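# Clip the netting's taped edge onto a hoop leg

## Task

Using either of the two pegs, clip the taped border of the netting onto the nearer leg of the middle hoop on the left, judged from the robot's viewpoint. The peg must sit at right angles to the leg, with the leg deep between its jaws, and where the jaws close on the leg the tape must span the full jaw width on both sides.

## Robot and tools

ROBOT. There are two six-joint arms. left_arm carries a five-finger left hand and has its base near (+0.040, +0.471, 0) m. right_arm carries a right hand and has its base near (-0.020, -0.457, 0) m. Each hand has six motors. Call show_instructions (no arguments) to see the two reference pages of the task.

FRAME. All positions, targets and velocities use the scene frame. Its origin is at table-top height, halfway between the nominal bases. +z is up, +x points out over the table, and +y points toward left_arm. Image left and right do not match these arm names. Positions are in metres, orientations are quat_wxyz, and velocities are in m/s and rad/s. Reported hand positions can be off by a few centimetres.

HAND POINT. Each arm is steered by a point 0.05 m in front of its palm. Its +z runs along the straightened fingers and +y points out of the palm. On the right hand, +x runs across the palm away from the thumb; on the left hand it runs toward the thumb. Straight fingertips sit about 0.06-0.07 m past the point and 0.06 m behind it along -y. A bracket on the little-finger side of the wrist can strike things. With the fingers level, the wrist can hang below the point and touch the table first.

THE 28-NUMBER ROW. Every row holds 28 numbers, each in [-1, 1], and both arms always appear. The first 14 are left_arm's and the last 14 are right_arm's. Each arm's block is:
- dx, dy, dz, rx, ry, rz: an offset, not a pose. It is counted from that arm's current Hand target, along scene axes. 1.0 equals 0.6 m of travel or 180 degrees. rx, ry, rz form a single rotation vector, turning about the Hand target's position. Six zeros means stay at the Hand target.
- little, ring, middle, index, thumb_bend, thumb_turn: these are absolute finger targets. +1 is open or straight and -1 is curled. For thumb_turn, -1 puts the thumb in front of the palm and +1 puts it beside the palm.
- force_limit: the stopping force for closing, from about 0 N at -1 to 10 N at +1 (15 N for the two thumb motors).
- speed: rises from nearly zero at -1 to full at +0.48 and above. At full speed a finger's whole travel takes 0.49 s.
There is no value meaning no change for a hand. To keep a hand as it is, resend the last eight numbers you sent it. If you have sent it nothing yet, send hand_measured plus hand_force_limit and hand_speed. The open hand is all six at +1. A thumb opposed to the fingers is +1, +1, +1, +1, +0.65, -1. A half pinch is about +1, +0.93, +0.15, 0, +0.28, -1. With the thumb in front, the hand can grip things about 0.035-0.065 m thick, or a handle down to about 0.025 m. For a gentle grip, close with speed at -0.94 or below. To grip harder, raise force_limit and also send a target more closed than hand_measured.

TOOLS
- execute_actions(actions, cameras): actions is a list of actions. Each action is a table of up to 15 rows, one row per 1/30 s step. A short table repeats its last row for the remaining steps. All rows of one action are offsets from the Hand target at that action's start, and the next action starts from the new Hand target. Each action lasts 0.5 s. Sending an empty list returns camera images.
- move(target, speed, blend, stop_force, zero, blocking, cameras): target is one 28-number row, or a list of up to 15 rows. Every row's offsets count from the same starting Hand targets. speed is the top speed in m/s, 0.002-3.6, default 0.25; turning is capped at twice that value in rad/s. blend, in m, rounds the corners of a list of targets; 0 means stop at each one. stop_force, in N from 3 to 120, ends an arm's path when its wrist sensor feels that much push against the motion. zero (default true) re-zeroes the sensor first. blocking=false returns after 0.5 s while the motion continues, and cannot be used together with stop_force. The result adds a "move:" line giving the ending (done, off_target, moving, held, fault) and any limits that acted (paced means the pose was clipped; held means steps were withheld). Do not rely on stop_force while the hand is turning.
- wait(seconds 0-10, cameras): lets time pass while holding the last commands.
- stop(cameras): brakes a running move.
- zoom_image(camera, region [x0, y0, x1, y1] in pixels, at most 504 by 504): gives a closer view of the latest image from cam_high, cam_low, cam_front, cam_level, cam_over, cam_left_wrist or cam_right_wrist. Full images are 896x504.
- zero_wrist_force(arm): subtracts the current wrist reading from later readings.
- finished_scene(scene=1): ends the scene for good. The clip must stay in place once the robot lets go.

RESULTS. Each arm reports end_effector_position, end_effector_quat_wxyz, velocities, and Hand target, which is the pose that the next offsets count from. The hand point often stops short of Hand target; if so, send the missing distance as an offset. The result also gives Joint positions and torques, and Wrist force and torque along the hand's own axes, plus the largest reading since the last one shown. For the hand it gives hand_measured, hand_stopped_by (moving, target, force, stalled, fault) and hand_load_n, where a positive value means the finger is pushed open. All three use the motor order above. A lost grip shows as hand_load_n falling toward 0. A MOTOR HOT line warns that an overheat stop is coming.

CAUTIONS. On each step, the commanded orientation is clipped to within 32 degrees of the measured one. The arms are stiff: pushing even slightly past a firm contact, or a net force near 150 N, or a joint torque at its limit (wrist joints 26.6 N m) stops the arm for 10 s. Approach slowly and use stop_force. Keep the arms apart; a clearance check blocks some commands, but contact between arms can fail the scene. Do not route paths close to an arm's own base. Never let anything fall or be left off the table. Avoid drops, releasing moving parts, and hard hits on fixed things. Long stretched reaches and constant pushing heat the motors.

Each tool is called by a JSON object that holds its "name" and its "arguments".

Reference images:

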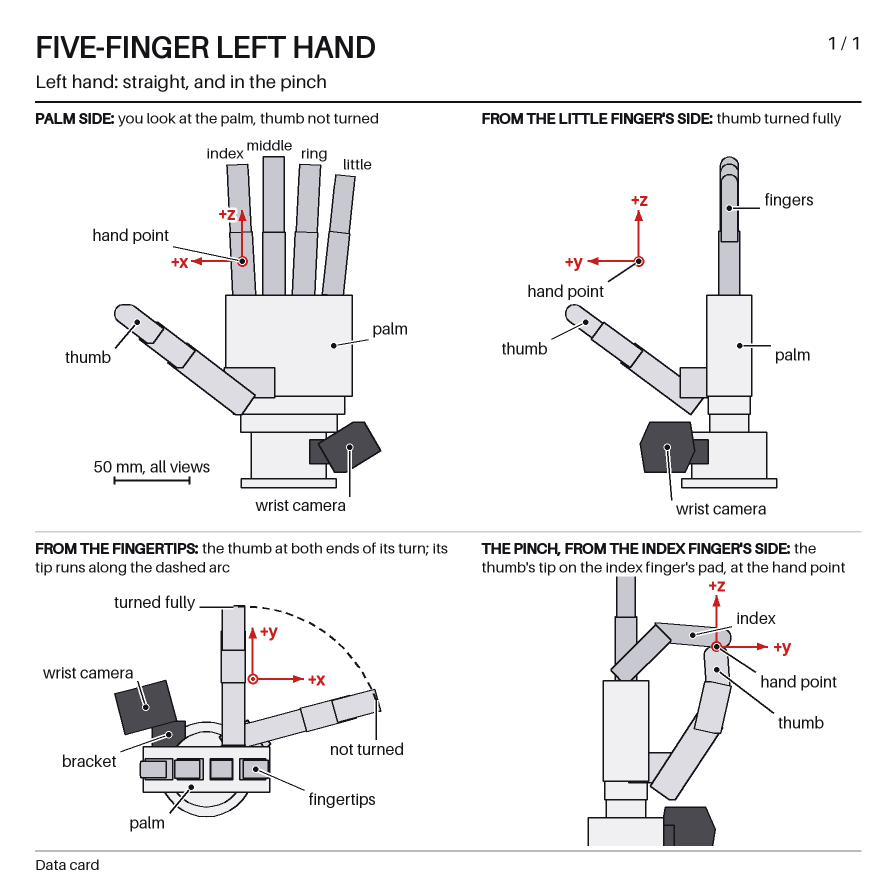

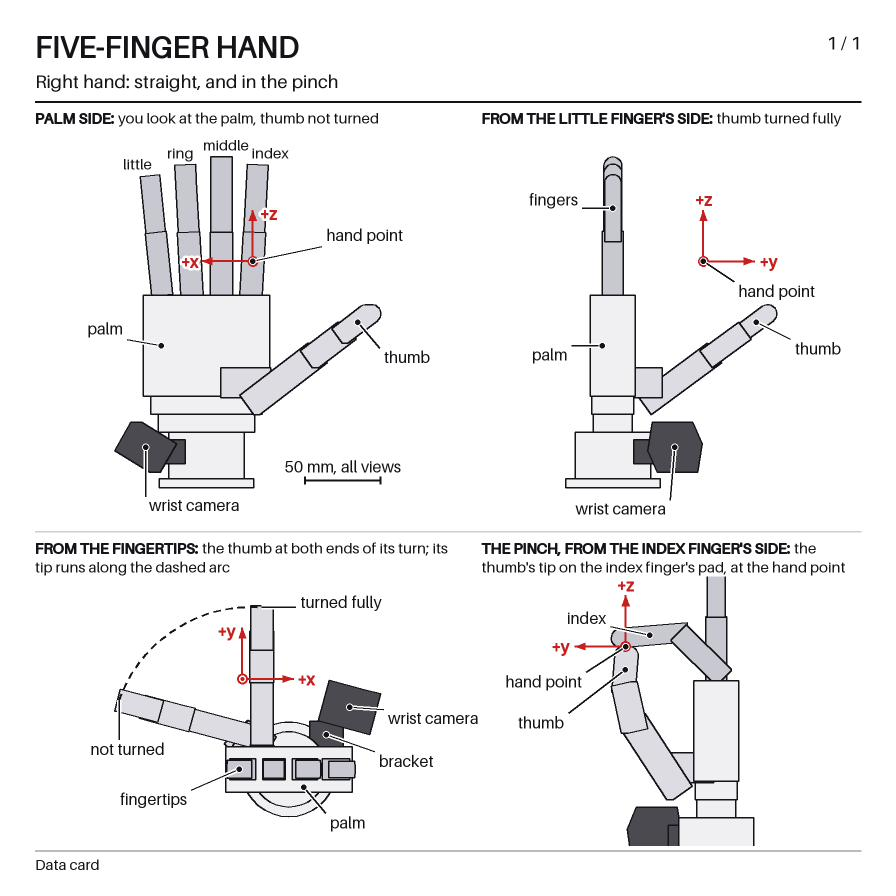

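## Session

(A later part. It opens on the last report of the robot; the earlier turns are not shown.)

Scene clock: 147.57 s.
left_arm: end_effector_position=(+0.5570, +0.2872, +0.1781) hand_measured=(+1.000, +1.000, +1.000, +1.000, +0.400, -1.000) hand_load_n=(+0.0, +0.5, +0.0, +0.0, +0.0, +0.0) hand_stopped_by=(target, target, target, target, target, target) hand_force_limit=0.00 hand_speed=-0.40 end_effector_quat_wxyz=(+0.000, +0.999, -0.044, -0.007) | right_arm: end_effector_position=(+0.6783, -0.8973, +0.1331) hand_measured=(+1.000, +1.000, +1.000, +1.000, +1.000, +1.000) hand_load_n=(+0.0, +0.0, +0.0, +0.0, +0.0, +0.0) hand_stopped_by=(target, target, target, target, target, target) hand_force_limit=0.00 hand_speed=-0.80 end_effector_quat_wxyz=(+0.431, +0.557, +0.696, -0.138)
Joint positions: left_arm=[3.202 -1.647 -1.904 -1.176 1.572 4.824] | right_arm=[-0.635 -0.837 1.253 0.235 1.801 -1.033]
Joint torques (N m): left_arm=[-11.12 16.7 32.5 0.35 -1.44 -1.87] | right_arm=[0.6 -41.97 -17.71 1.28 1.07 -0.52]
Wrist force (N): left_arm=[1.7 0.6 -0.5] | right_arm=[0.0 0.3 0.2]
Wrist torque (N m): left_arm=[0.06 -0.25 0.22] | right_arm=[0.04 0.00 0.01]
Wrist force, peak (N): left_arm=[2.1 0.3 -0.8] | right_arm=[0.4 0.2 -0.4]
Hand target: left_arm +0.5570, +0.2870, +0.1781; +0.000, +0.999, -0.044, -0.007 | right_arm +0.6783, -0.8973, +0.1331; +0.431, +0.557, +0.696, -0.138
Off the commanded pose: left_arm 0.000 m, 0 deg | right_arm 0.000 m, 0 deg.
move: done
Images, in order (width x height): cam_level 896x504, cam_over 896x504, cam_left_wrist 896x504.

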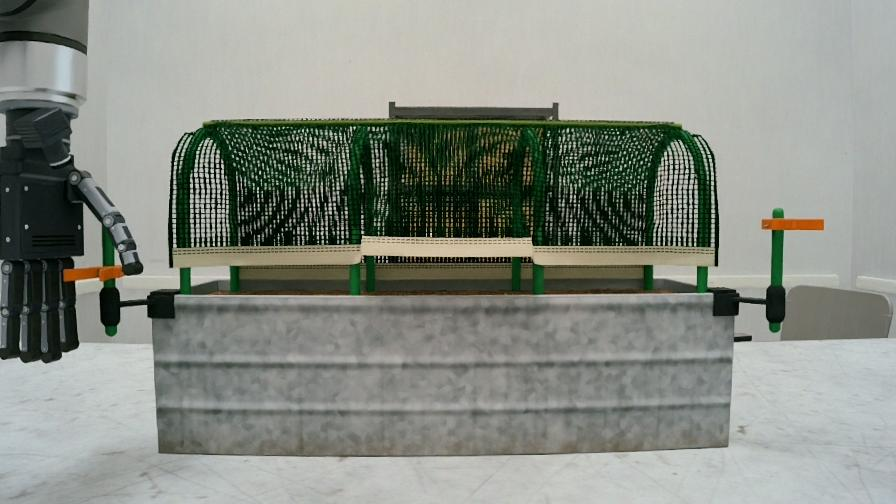

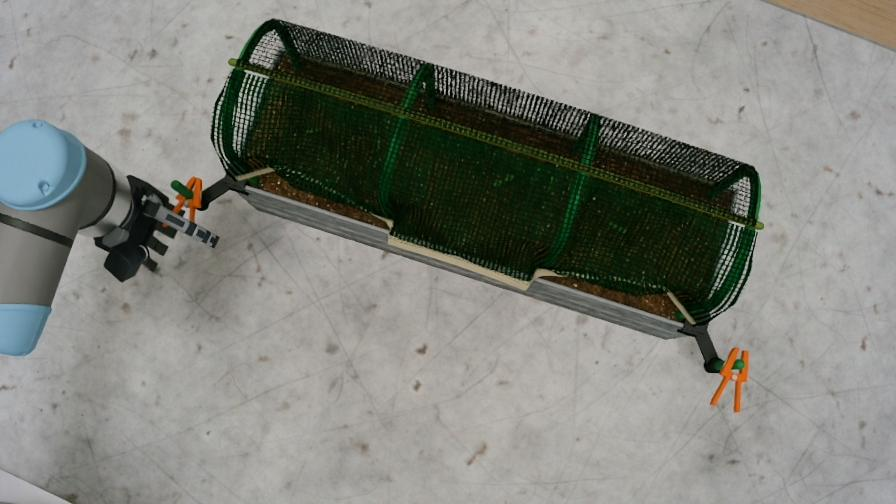

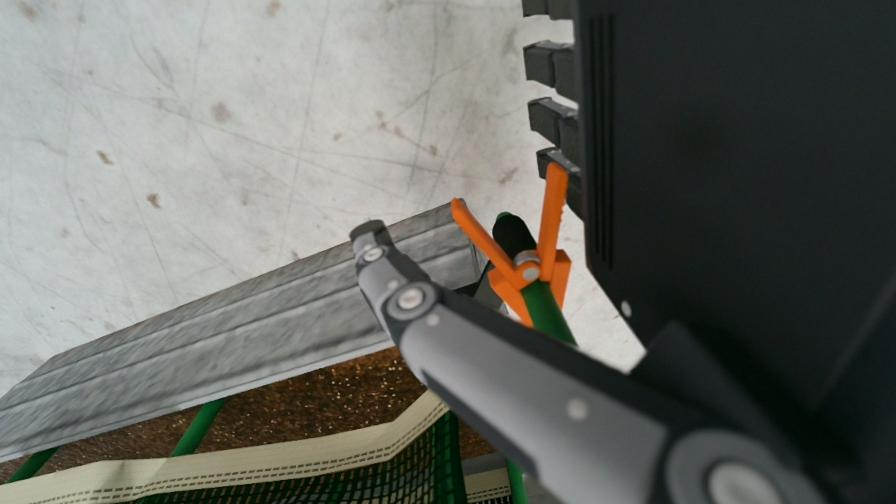

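{"name": "move", "arguments": {"target": [[0,-0.0025,0,0,0,0,1,1,1,1,-0.3,-1,-0.7,-0.9,0,0,0,0,0,0,1,1,1,1,1,1,0.0,-0.8]], "speed": 0.02, "cameras": ["cam_over","cam_level","cam_left_wrist"]}}

{"name": "zoom_image", "arguments": {"camera": "cam_over", "region": [130, 150, 250, 250]}}

{"name": "zoom_image", "arguments": {"camera": "cam_level", "region": [0, 200, 150, 320]}}

{"name": "zoom_image", "arguments": {"camera": "cam_left_wrist", "region": [340, 120, 620, 400]}}

Scene clock: 152.37 s.
left_arm: end_effector_position=(+0.5570, +0.2855, +0.1781) hand_measured=(+1.000, +1.000, +1.000, +1.000, -0.126, -1.000) hand_load_n=(+0.0, +0.0, +0.0, +0.0, +2.5, -0.5) hand_stopped_by=(target, target, target, target, force, target) hand_force_limit=-0.70 hand_speed=-0.90 end_effector_quat_wxyz=(+0.000, +0.999, -0.044, -0.007) | right_arm: end_effector_position=(+0.6783, -0.8973, +0.1331) hand_measured=(+1.000, +1.000, +1.000, +1.000, +1.000, +1.000) hand_load_n=(+0.0, +0.0, +0.0, +0.0, +0.0, +0.0) hand_stopped_by=(target, target, target, target, target, target) hand_force_limit=0.00 hand_speed=-0.80 end_effector_quat_wxyz=(+0.431, +0.557, +0.696, -0.138)
Joint positions: left_arm=[3.198 -1.648 -1.903 -1.176 1.572 4.821] | right_arm=[-0.635 -0.837 1.253 0.235 1.801 -1.033]
Joint torques (N m): left_arm=[-8.59 16.22 33.56 1 -0.73 -1.65] | right_arm=[0.34 -41.49 -17.45 1.44 1.11 -0.6]
Wrist force (N): left_arm=[1.0 2.6 -0.4] | right_arm=[0.0 0.3 -0.2]
Wrist torque (N m): left_arm=[0.08 -0.30 0.19] | right_arm=[0.05 0.01 0.00]
Wrist force, peak (N): left_arm=[0.7 2.9 -0.5] | right_arm=[0.4 0.5 0.2]
Hand target: left_arm +0.5570, +0.2855, +0.1781; +0.000, +0.999, -0.044, -0.007 | right_arm +0.6783, -0.8973, +0.1331; +0.431, +0.557, +0.696, -0.138
Off the commanded pose: left_arm 0.000 m, 0 deg | right_arm 0.000 m, 0 deg.
move: done
Images, in order (width x height): cam_level 896x504, cam_over 896x504, cam_left_wrist 896x504.

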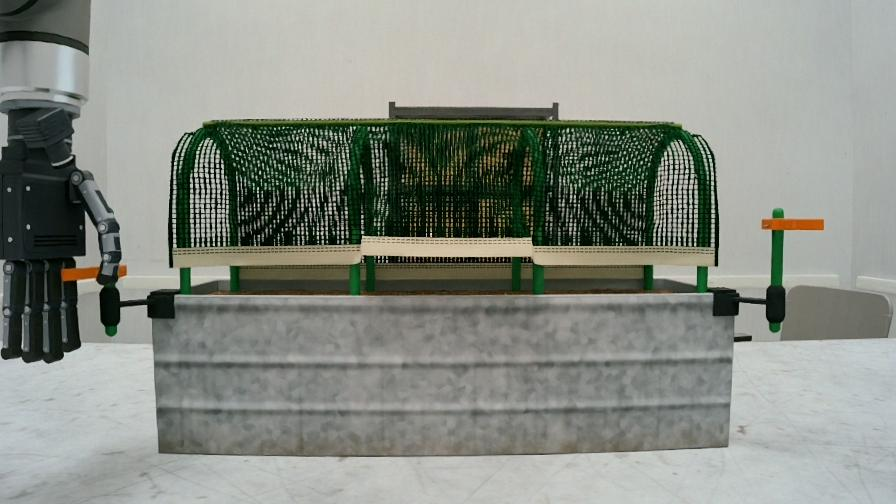

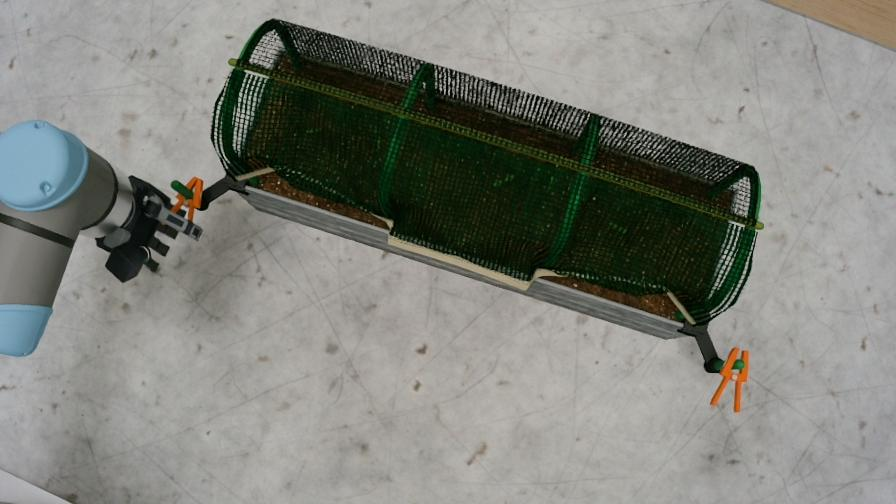

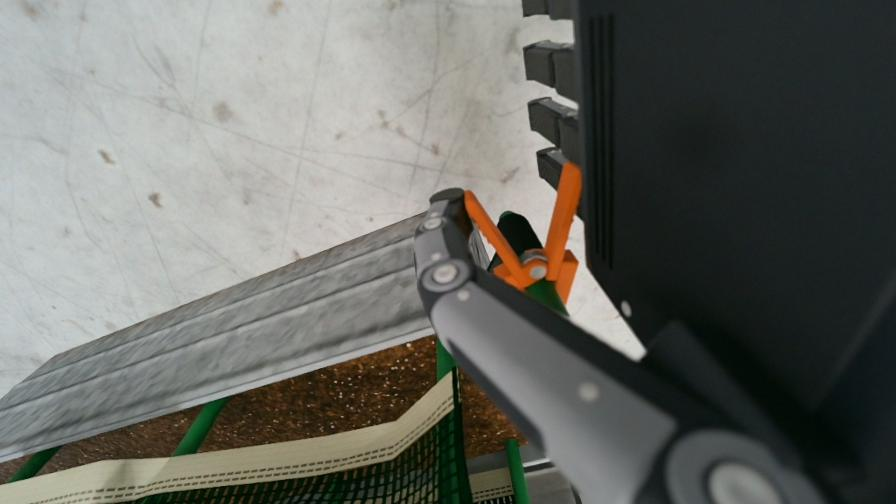

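Scaled by 4.200 from the camera's 896x504 image, which has a finer 1280x720 frame.

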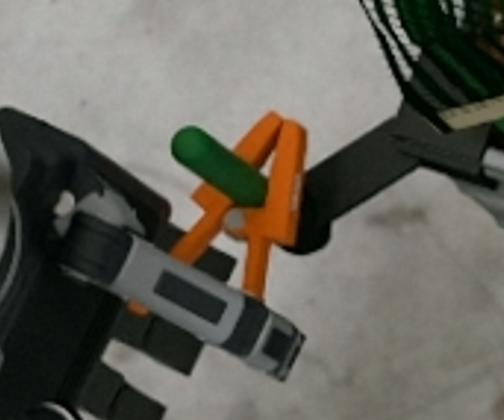

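Scaled by 3.360 from the camera's 896x504 image, which has a finer 1280x720 frame.

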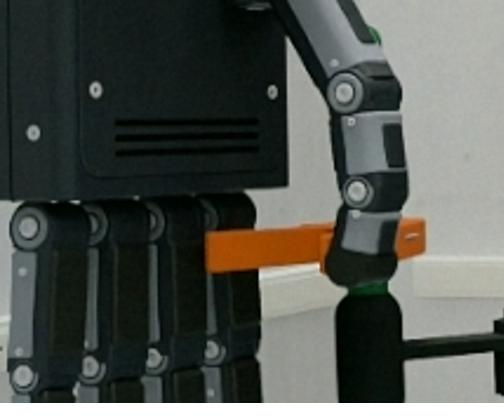

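Scaled by 1.800 from the camera's 896x504 image, which has a finer 1280x720 frame.

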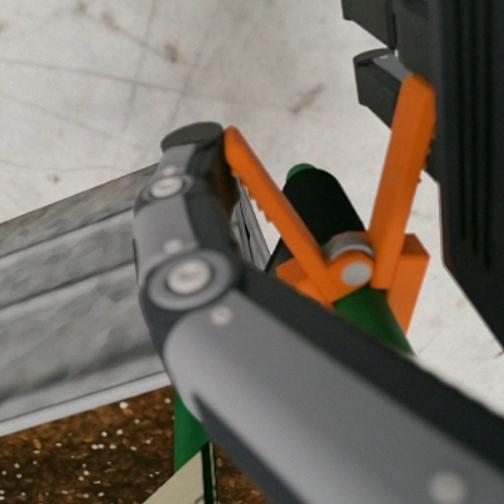

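{"name": "move", "arguments": {"target": [[0,-0.006,0.0025,0,0,0,1,1,1,1,-0.45,-1,0.2,-0.9,0,0,0,0,0,0,1,1,1,1,1,1,0.0,-0.8]], "speed": 0.02, "cameras": ["cam_over","cam_level","cam_left_wrist"]}}

{"name": "zoom_image", "arguments": {"camera": "cam_over", "region": [150, 160, 220, 230]}}

{"name": "zoom_image", "arguments": {"camera": "cam_level", "region": [0, 200, 150, 320]}}

{"name": "zoom_image", "arguments": {"camera": "cam_left_wrist", "region": [400, 120, 640, 360]}}

Scene clock: 154.07 s.
left_arm: end_effector_position=(+0.5570, +0.2819, +0.1796) hand_measured=(+1.000, +1.000, +1.000, +1.000, -0.240, -1.000) hand_load_n=(+0.0, +0.0, +0.0, +0.0, +9.0, +1.0) hand_stopped_by=(target, target, target, target, force, target) hand_force_limit=0.20 hand_speed=-0.90 end_effector_quat_wxyz=(+0.000, +0.999, -0.044, -0.007) | right_arm: end_effector_position=(+0.6783, -0.8973, +0.1331) hand_measured=(+1.000, +1.000, +1.000, +1.000, +1.000, +1.000) hand_load_n=(+0.0, +0.0, +0.0, +0.0, +0.0, +0.0) hand_stopped_by=(target, target, target, target, target, target) hand_force_limit=0.00 hand_speed=-0.80 end_effector_quat_wxyz=(+0.431, +0.557, +0.696, -0.138)
Joint positions: left_arm=[3.191 -1.648 -1.898 -1.18 1.572 4.813] | right_arm=[-0.635 -0.837 1.253 0.235 1.801 -1.033]
Joint torques (N m): left_arm=[-9.79 16.16 37.23 1.84 -1.52 -1.78] | right_arm=[0.66 -40.87 -16.84 1.39 1.07 -0.48]
Wrist force (N): left_arm=[-4.5 0.3 0.6] | right_arm=[0.4 0.1 0.0]
Wrist torque (N m): left_arm=[-0.02 -0.27 -0.03] | right_arm=[0.01 -0.06 0.03]
Wrist force, peak (N): left_arm=[-4.7 0.4 0.3] | right_arm=[0.6 0.1 0.3]
Hand target: left_arm +0.5570, +0.2819, +0.1796; +0.000, +0.999, -0.044, -0.007 | right_arm +0.6783, -0.8973, +0.1331; +0.431, +0.557, +0.696, -0.138
Off the commanded pose: left_arm 0.000 m, 0 deg | right_arm 0.000 m, 0 deg.
move: done
Images, in order (width x height): cam_level 896x504, cam_over 896x504, cam_left_wrist 896x504.

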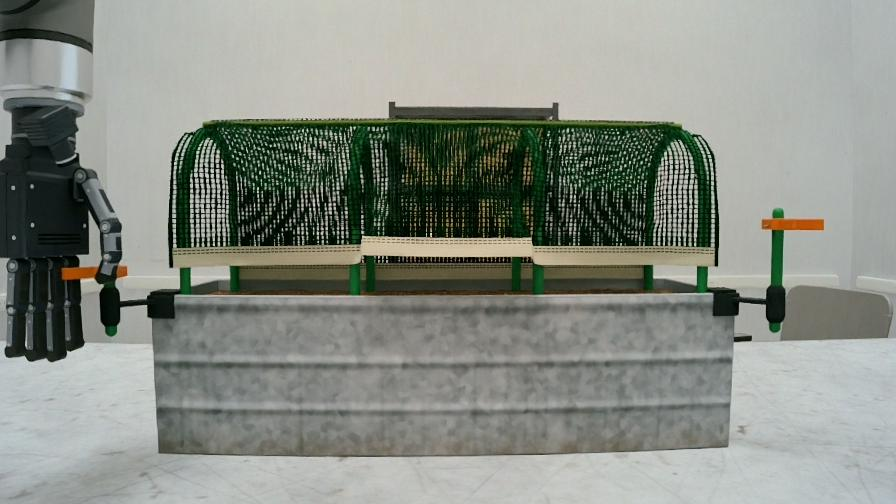

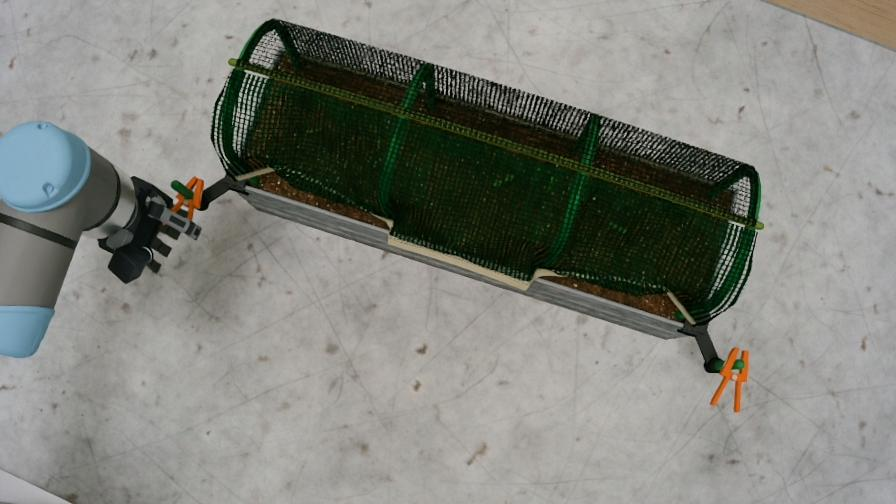

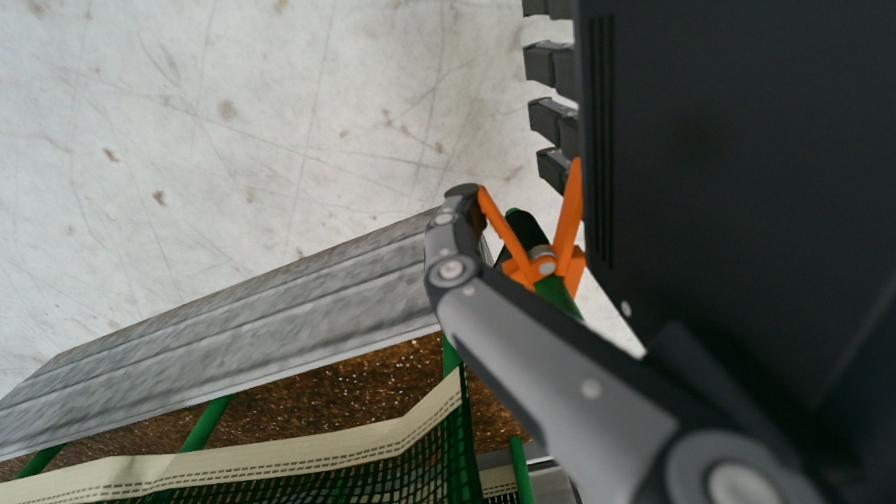

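Scaled by 7.200 from the camera's 896x504 image, which has a finer 1280x720 frame.

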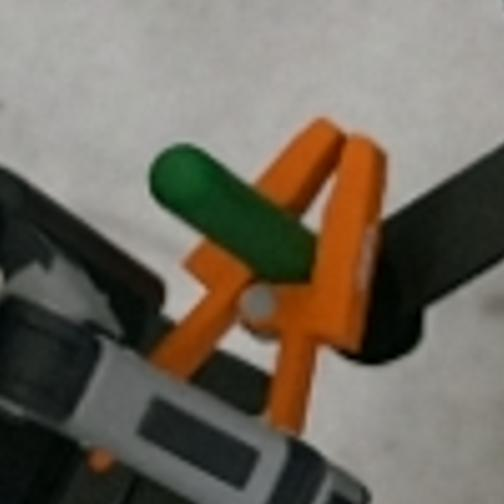

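Scaled by 3.360 from the camera's 896x504 image, which has a finer 1280x720 frame.

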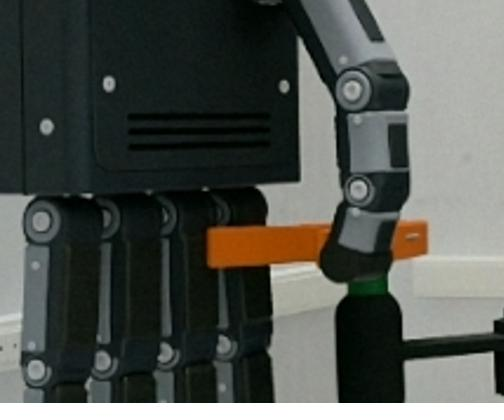

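Scaled by 2.100 from the camera's 896x504 image, which has a finer 1280x720 frame.

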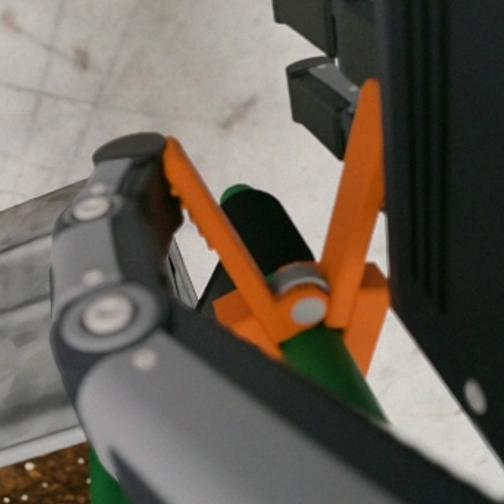

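{"name": "move", "arguments": {"target": [[-0.0025,-0.007,0,0,0,0,1,1,1,1,-0.6,-1,0.55,-0.9,0,0,0,0,0,0,1,1,1,1,1,1,0.0,-0.8]], "speed": 0.02, "cameras": ["cam_over","cam_level","cam_left_wrist"]}}

{"name": "zoom_image", "arguments": {"camera": "cam_over", "region": [150, 160, 220, 230]}}

{"name": "zoom_image", "arguments": {"camera": "cam_level", "region": [0, 200, 150, 320]}}

{"name": "zoom_image", "arguments": {"camera": "cam_left_wrist", "region": [400, 120, 640, 360]}}

Scene clock: 155.63 s.
left_arm: end_effector_position=(+0.5555, +0.2777, +0.1796) hand_measured=(+1.000, +1.000, +1.000, +1.000, -0.334, -1.000) hand_load_n=(+0.0, +0.0, +0.5, +0.0, +11.5, +3.0) hand_stopped_by=(target, target, target, target, force, target) hand_force_limit=0.55 hand_speed=-0.90 end_effector_quat_wxyz=(+0.000, +0.999, -0.044, -0.007) | right_arm: end_effector_position=(+0.6783, -0.8973, +0.1331) hand_measured=(+1.000, +1.000, +1.000, +1.000, +1.000, +1.000) hand_load_n=(+0.0, +0.0, +0.0, +0.0, +0.0, +0.0) hand_stopped_by=(target, target, target, target, target, target) hand_force_limit=0.00 hand_speed=-0.80 end_effector_quat_wxyz=(+0.431, +0.557, +0.696, -0.138)
Joint positions: left_arm=[3.182 -1.648 -1.899 -1.18 1.572 4.805] | right_arm=[-0.635 -0.837 1.253 0.235 1.801 -1.033]
Joint torques (N m): left_arm=[-11.58 32.21 11.24 5.03 -2.3 -1.51] | right_arm=[0.6 -41.88 -17.4 1.53 1.09 -0.56]
Wrist force (N): left_arm=[-3.9 -3.4 -0.5] | right_arm=[0.2 0.2 0.0]
Wrist torque (N m): left_arm=[-0.06 -0.27 -0.05] | right_arm=[0.04 -0.02 0.02]
Wrist force, peak (N): left_arm=[-6.2 -1.3 0.0] | right_arm=[0.0 0.5 -0.1]
Hand target: left_arm +0.5555, +0.2777, +0.1796; +0.000, +0.999, -0.044, -0.007 | right_arm +0.6783, -0.8973, +0.1331; +0.431, +0.557, +0.696, -0.138
Off the commanded pose: left_arm 0.000 m, 0 deg | right_arm 0.000 m, 0 deg.
move: done
Images, in order (width x height): cam_level 896x504, cam_over 896x504, cam_left_wrist 896x504.

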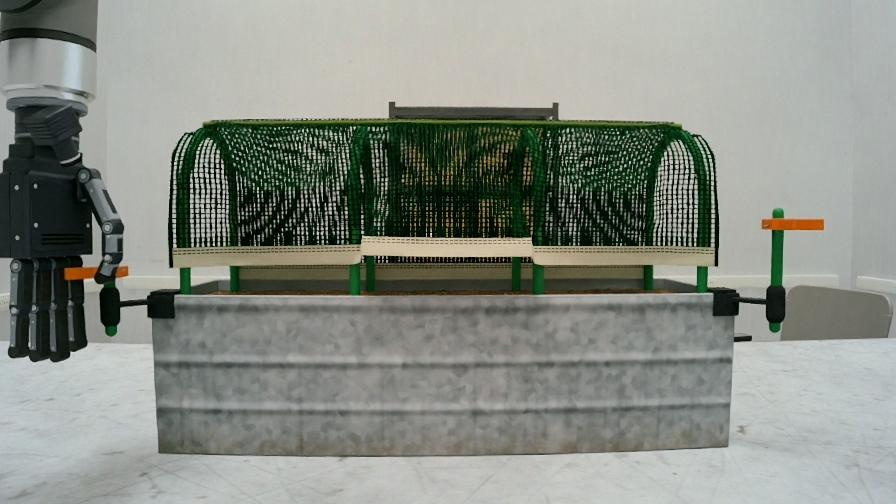

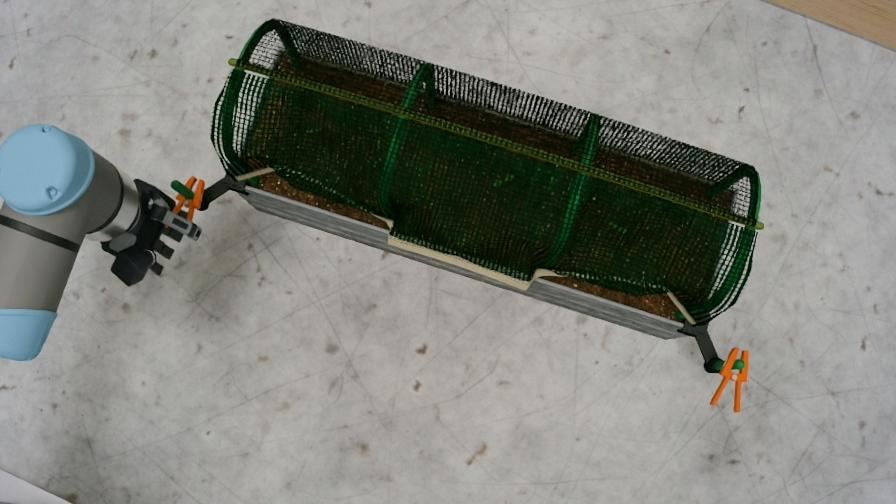

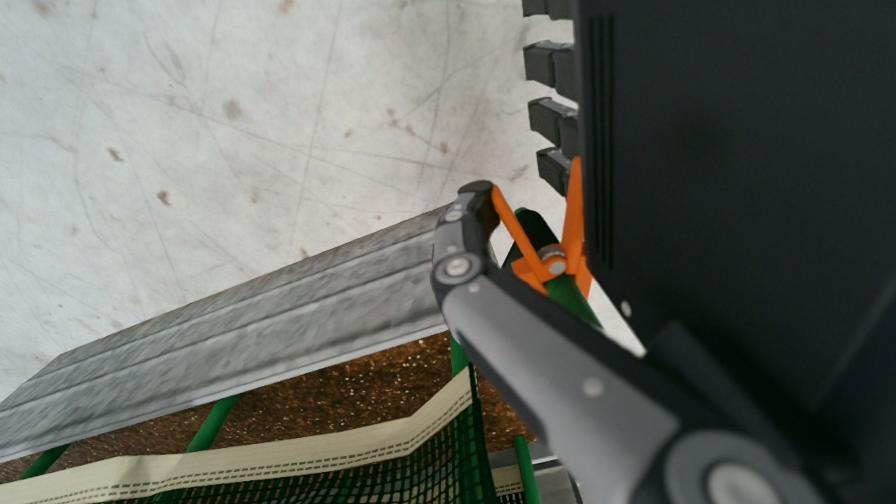

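Scaled by 7.200 from the camera's 896x504 image, which has a finer 1280x720 frame.

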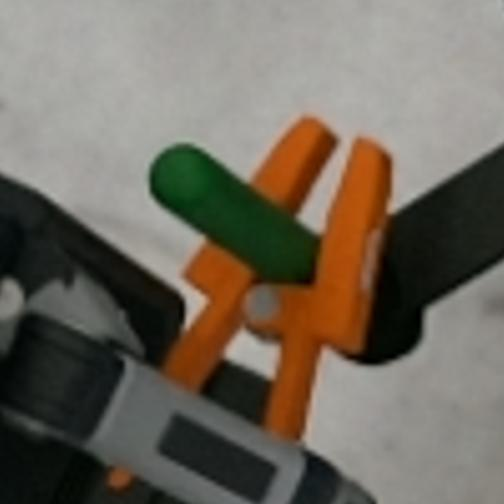

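Scaled by 3.360 from the camera's 896x504 image, which has a finer 1280x720 frame.

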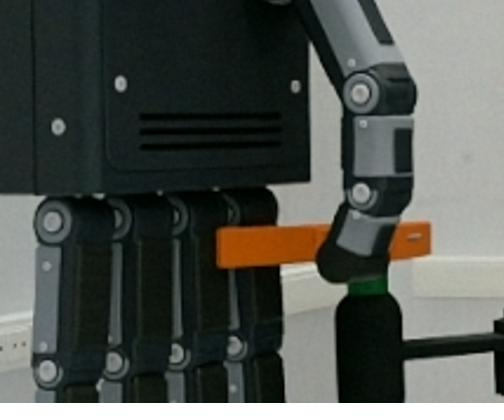

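Scaled by 2.100 from the camera's 896x504 image, which has a finer 1280x720 frame.

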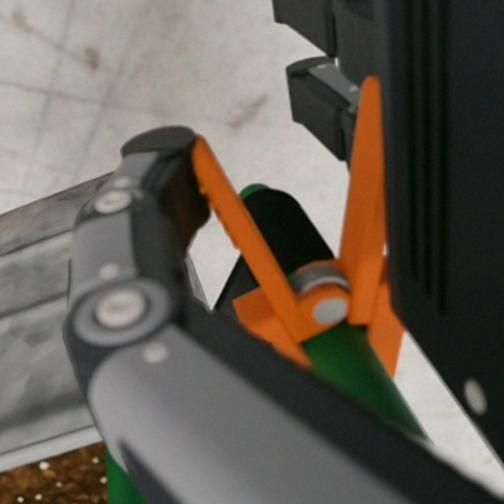

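{"name": "move", "arguments": {"target": [[0,0,0,0,0,0,1,1,1,1,0.9,-1,0.55,-0.8,0,0,0,0,0,0,1,1,1,1,1,1,0.0,-0.8],[0,0.0267,0,0,0,0,1,1,1,1,0.9,-1,0.55,-0.8,0,0,0,0,0,0,1,1,1,1,1,1,0.0,-0.8],[0,0.0267,-0.041,0,0,0,1,1,1,1,0.9,-1,0.55,-0.8,0,0,0,0,0,0,1,1,1,1,1,1,0.0,-0.8]], "speed": 0.04, "cameras": ["cam_over","cam_level","cam_left_wrist"]}}

{"name": "zoom_image", "arguments": {"camera": "cam_over", "region": [130, 150, 250, 250]}}

{"name": "zoom_image", "arguments": {"camera": "cam_level", "region": [0, 200, 150, 320]}}

{"name": "zoom_image", "arguments": {"camera": "cam_left_wrist", "region": [400, 120, 640, 360]}}

Scene clock: 167.13 s.
left_arm: end_effector_position=(+0.5555, +0.2937, +0.1551) hand_measured=(+1.000, +1.000, +1.000, +1.000, +0.900, -1.000) hand_load_n=(+0.0, +0.0, +0.0, +0.0, +0.0, +0.0) hand_stopped_by=(target, target, target, target, target, target) hand_force_limit=0.55 hand_speed=-0.80 end_effector_quat_wxyz=(+0.000, +0.999, -0.044, -0.007) | right_arm: end_effector_position=(+0.6783, -0.8973, +0.1331) hand_measured=(+1.000, +1.000, +1.000, +1.000, +1.000, +1.000) hand_load_n=(+0.0, +0.0, +0.0, +0.0, +0.0, +0.0) hand_stopped_by=(target, target, target, target, target, target) hand_force_limit=0.00 hand_speed=-0.80 end_effector_quat_wxyz=(+0.431, +0.557, +0.696, -0.138)
Joint positions: left_arm=[3.215 -1.664 -1.95 -1.113 1.572 4.838] | right_arm=[-0.635 -0.837 1.253 0.235 1.801 -1.033]
Joint torques (N m): left_arm=[8.33 17.41 7.21 3.7 0.37 1.33] | right_arm=[-0.03 -40.65 -17.48 1.55 1.13 -0.54]
Wrist force (N): left_arm=[1.9 0.4 -0.9] | right_arm=[0.4 -0.2 0.1]
Wrist torque (N m): left_arm=[0.08 -0.26 0.04] | right_arm=[-0.03 -0.06 0.02]
Wrist force, peak (N): left_arm=[-4.0 -3.7 -0.7] | right_arm=[0.3 0.6 -0.1]
Hand target: left_arm +0.5555, +0.2937, +0.1550; +0.000, +0.999, -0.044, -0.007 | right_arm +0.6783, -0.8973, +0.1331; +0.431, +0.557, +0.696, -0.138
Off the commanded pose: left_arm 0.000 m, 0 deg | right_arm 0.000 m, 0 deg.
move: done
Images, in order (width x height): cam_level 896x504, cam_over 896x504, cam_left_wrist 896x504.

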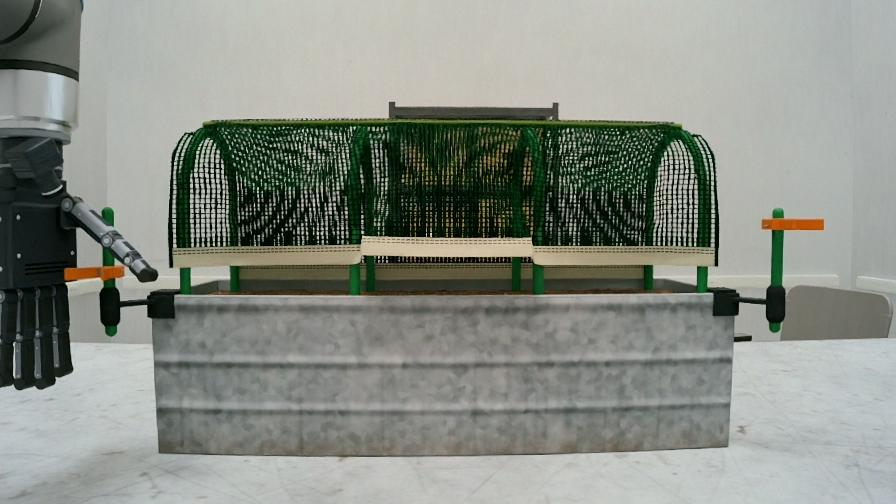

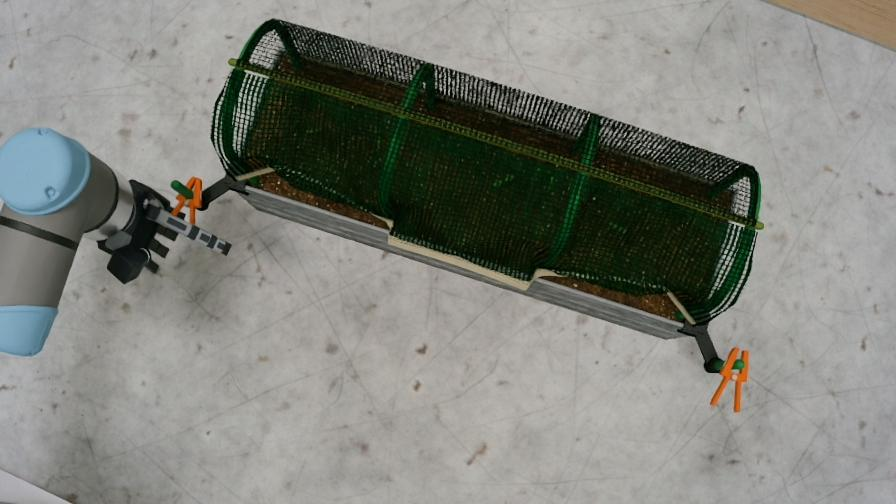

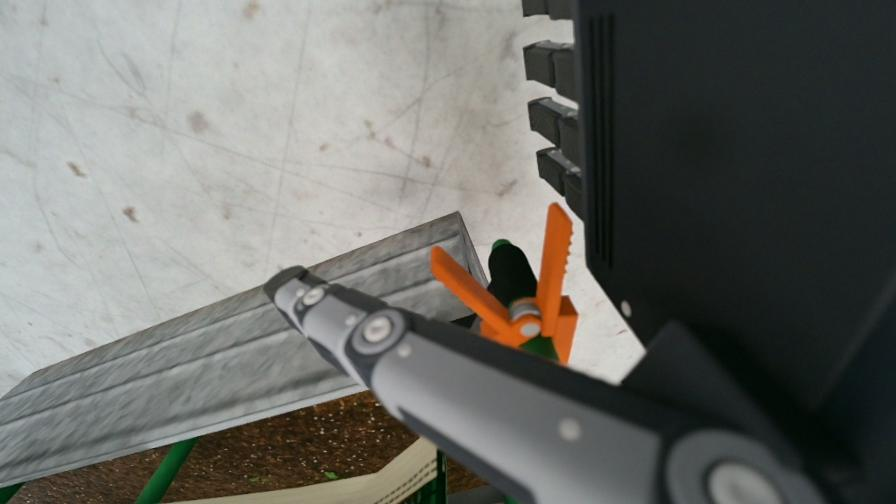

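Scaled by 4.200 from the camera's 896x504 image, which has a finer 1280x720 frame.

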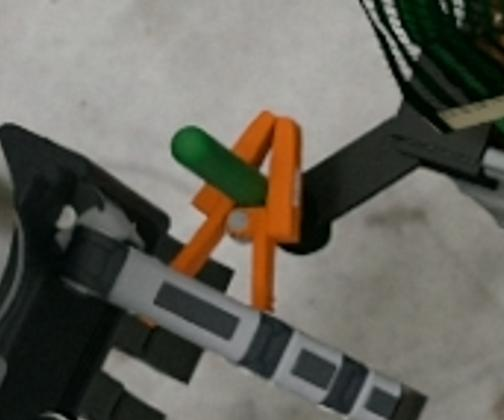

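Scaled by 3.360 from the camera's 896x504 image, which has a finer 1280x720 frame.

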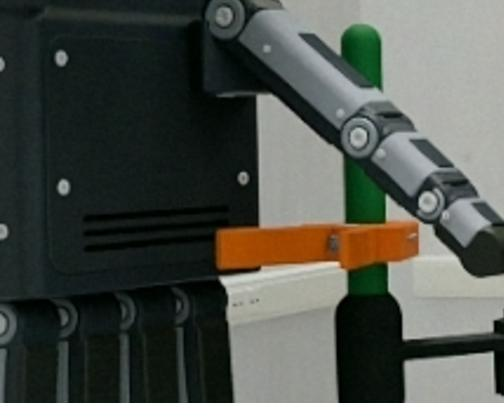

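Scaled by 2.100 from the camera's 896x504 image, which has a finer 1280x720 frame.

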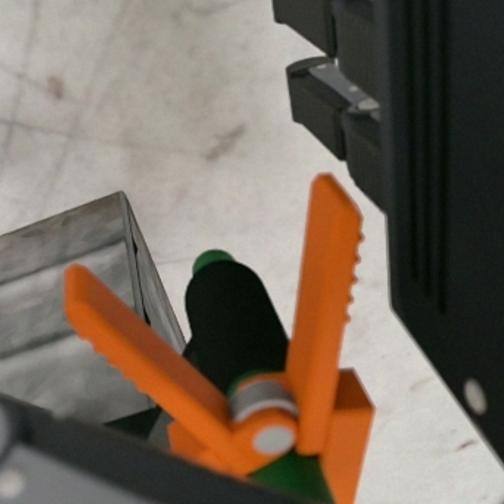

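{"name": "move", "arguments": {"target": [[0,-0.0145,0,0,0,0,1,1,1,1,-0.3,-1,-0.6,-0.85,0,0,0,0,0,0,1,1,1,1,1,1,0.0,-0.8]], "speed": 0.02, "cameras": ["cam_over","cam_level","cam_left_wrist"]}}

{"name": "zoom_image", "arguments": {"camera": "cam_over", "region": [150, 160, 220, 230]}}

{"name": "zoom_image", "arguments": {"camera": "cam_level", "region": [0, 200, 150, 320]}}

{"name": "zoom_image", "arguments": {"camera": "cam_left_wrist", "region": [400, 120, 640, 360]}}

Scene clock: 173.07 s.
left_arm: end_effector_position=(+0.5555, +0.2850, +0.1550) hand_measured=(+1.000, +1.000, +1.000, +1.000, -0.044, -1.000) hand_load_n=(+0.0, +0.0, +0.0, +0.0, +3.0, -0.5) hand_stopped_by=(target, target, target, target, force, target) hand_force_limit=-0.60 hand_speed=-0.85 end_effector_quat_wxyz=(+0.000, +0.999, -0.044, -0.007) | right_arm: end_effector_position=(+0.6783, -0.8973, +0.1331) hand_measured=(+1.000, +1.000, +1.000, +1.000, +1.000, +1.000) hand_load_n=(+0.0, +0.0, +0.0, +0.0, +0.0, +0.0) hand_stopped_by=(target, target, target, target, target, target) hand_force_limit=0.00 hand_speed=-0.80 end_effector_quat_wxyz=(+0.431, +0.557, +0.696, -0.138)
Joint positions: left_arm=[3.197 -1.669 -1.944 -1.113 1.572 4.82] | right_arm=[-0.635 -0.837 1.253 0.235 1.801 -1.033]
Joint torques (N m): left_arm=[-9.31 17.42 32.27 0.93 -1 -1.6] | right_arm=[0 -39.8 -17.29 1.43 1.24 -0.36]
Wrist force (N): left_arm=[0.1 1.0 -1.0] | right_arm=[0.1 0.3 -0.3]
Wrist torque (N m): left_arm=[0.07 -0.21 0.21] | right_arm=[0.06 -0.01 0.02]
Wrist force, peak (N): left_arm=[2.3 0.4 -0.8] | right_arm=[0.6 0.3 0.2]
Hand target: left_arm +0.5555, +0.2850, +0.1550; +0.000, +0.999, -0.044, -0.007 | right_arm +0.6783, -0.8973, +0.1331; +0.431, +0.557, +0.696, -0.138
Off the commanded pose: left_arm 0.000 m, 0 deg | right_arm 0.000 m, 0 deg.
move: done
Images, in order (width x height): cam_level 896x504, cam_over 896x504, cam_left_wrist 896x504.

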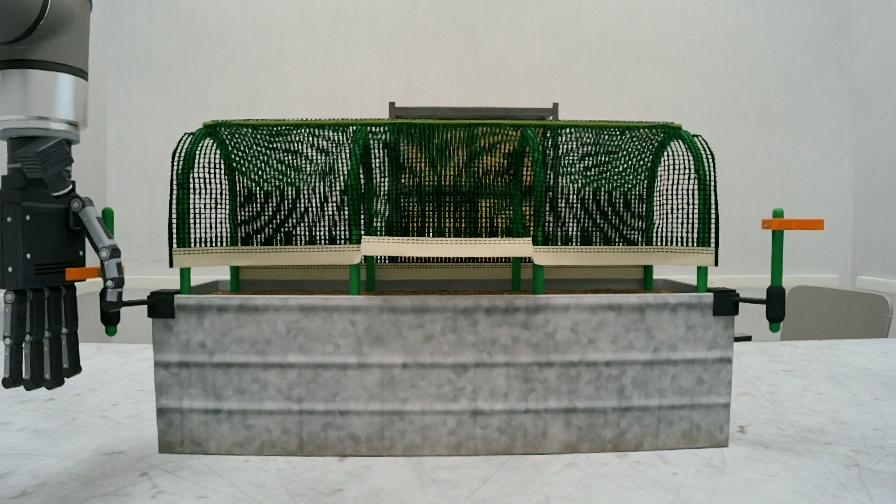

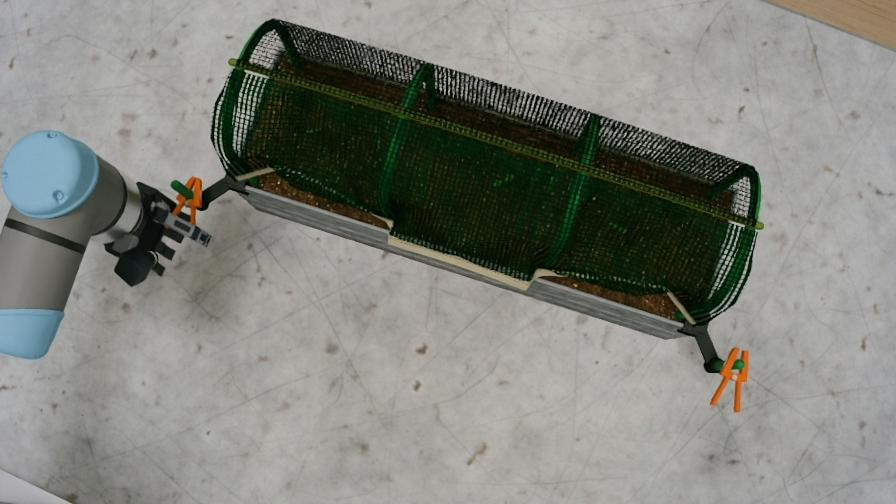

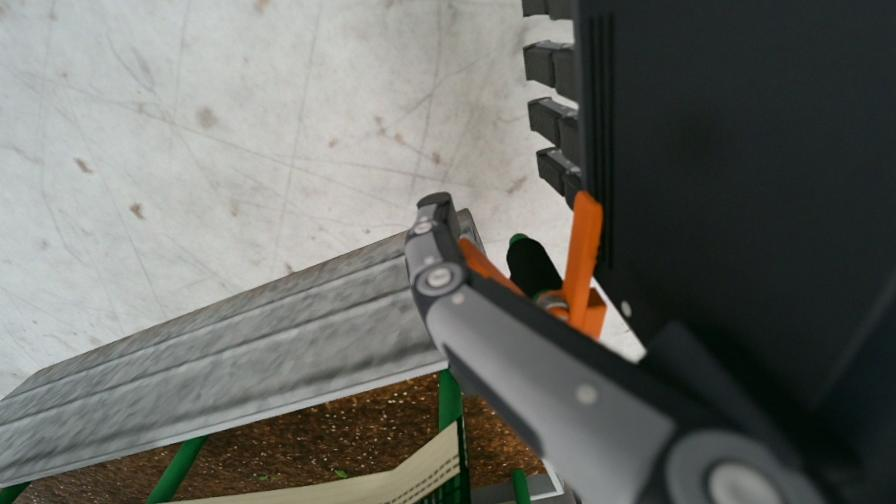

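Scaled by 7.200 from the camera's 896x504 image, which has a finer 1280x720 frame.

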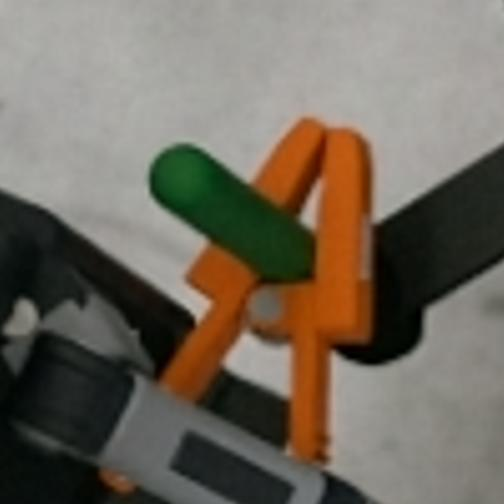

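Scaled by 3.360 from the camera's 896x504 image, which has a finer 1280x720 frame.

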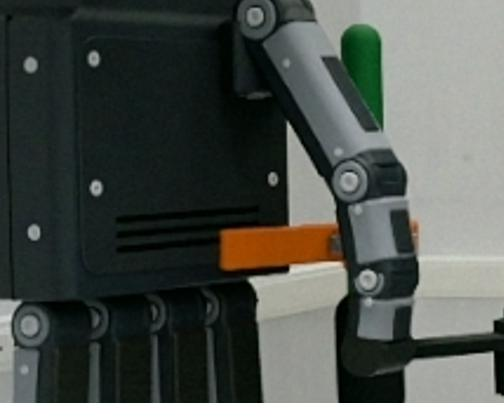

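Scaled by 2.100 from the camera's 896x504 image, which has a finer 1280x720 frame.

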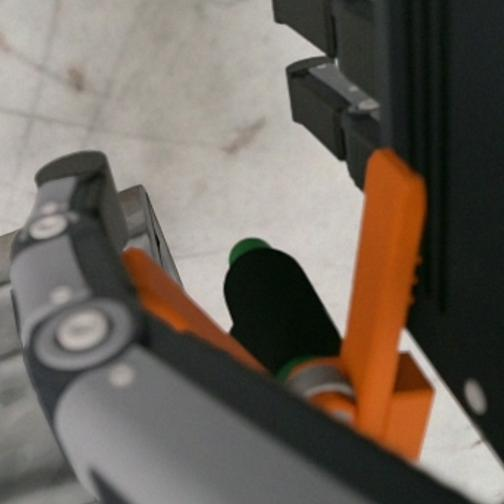

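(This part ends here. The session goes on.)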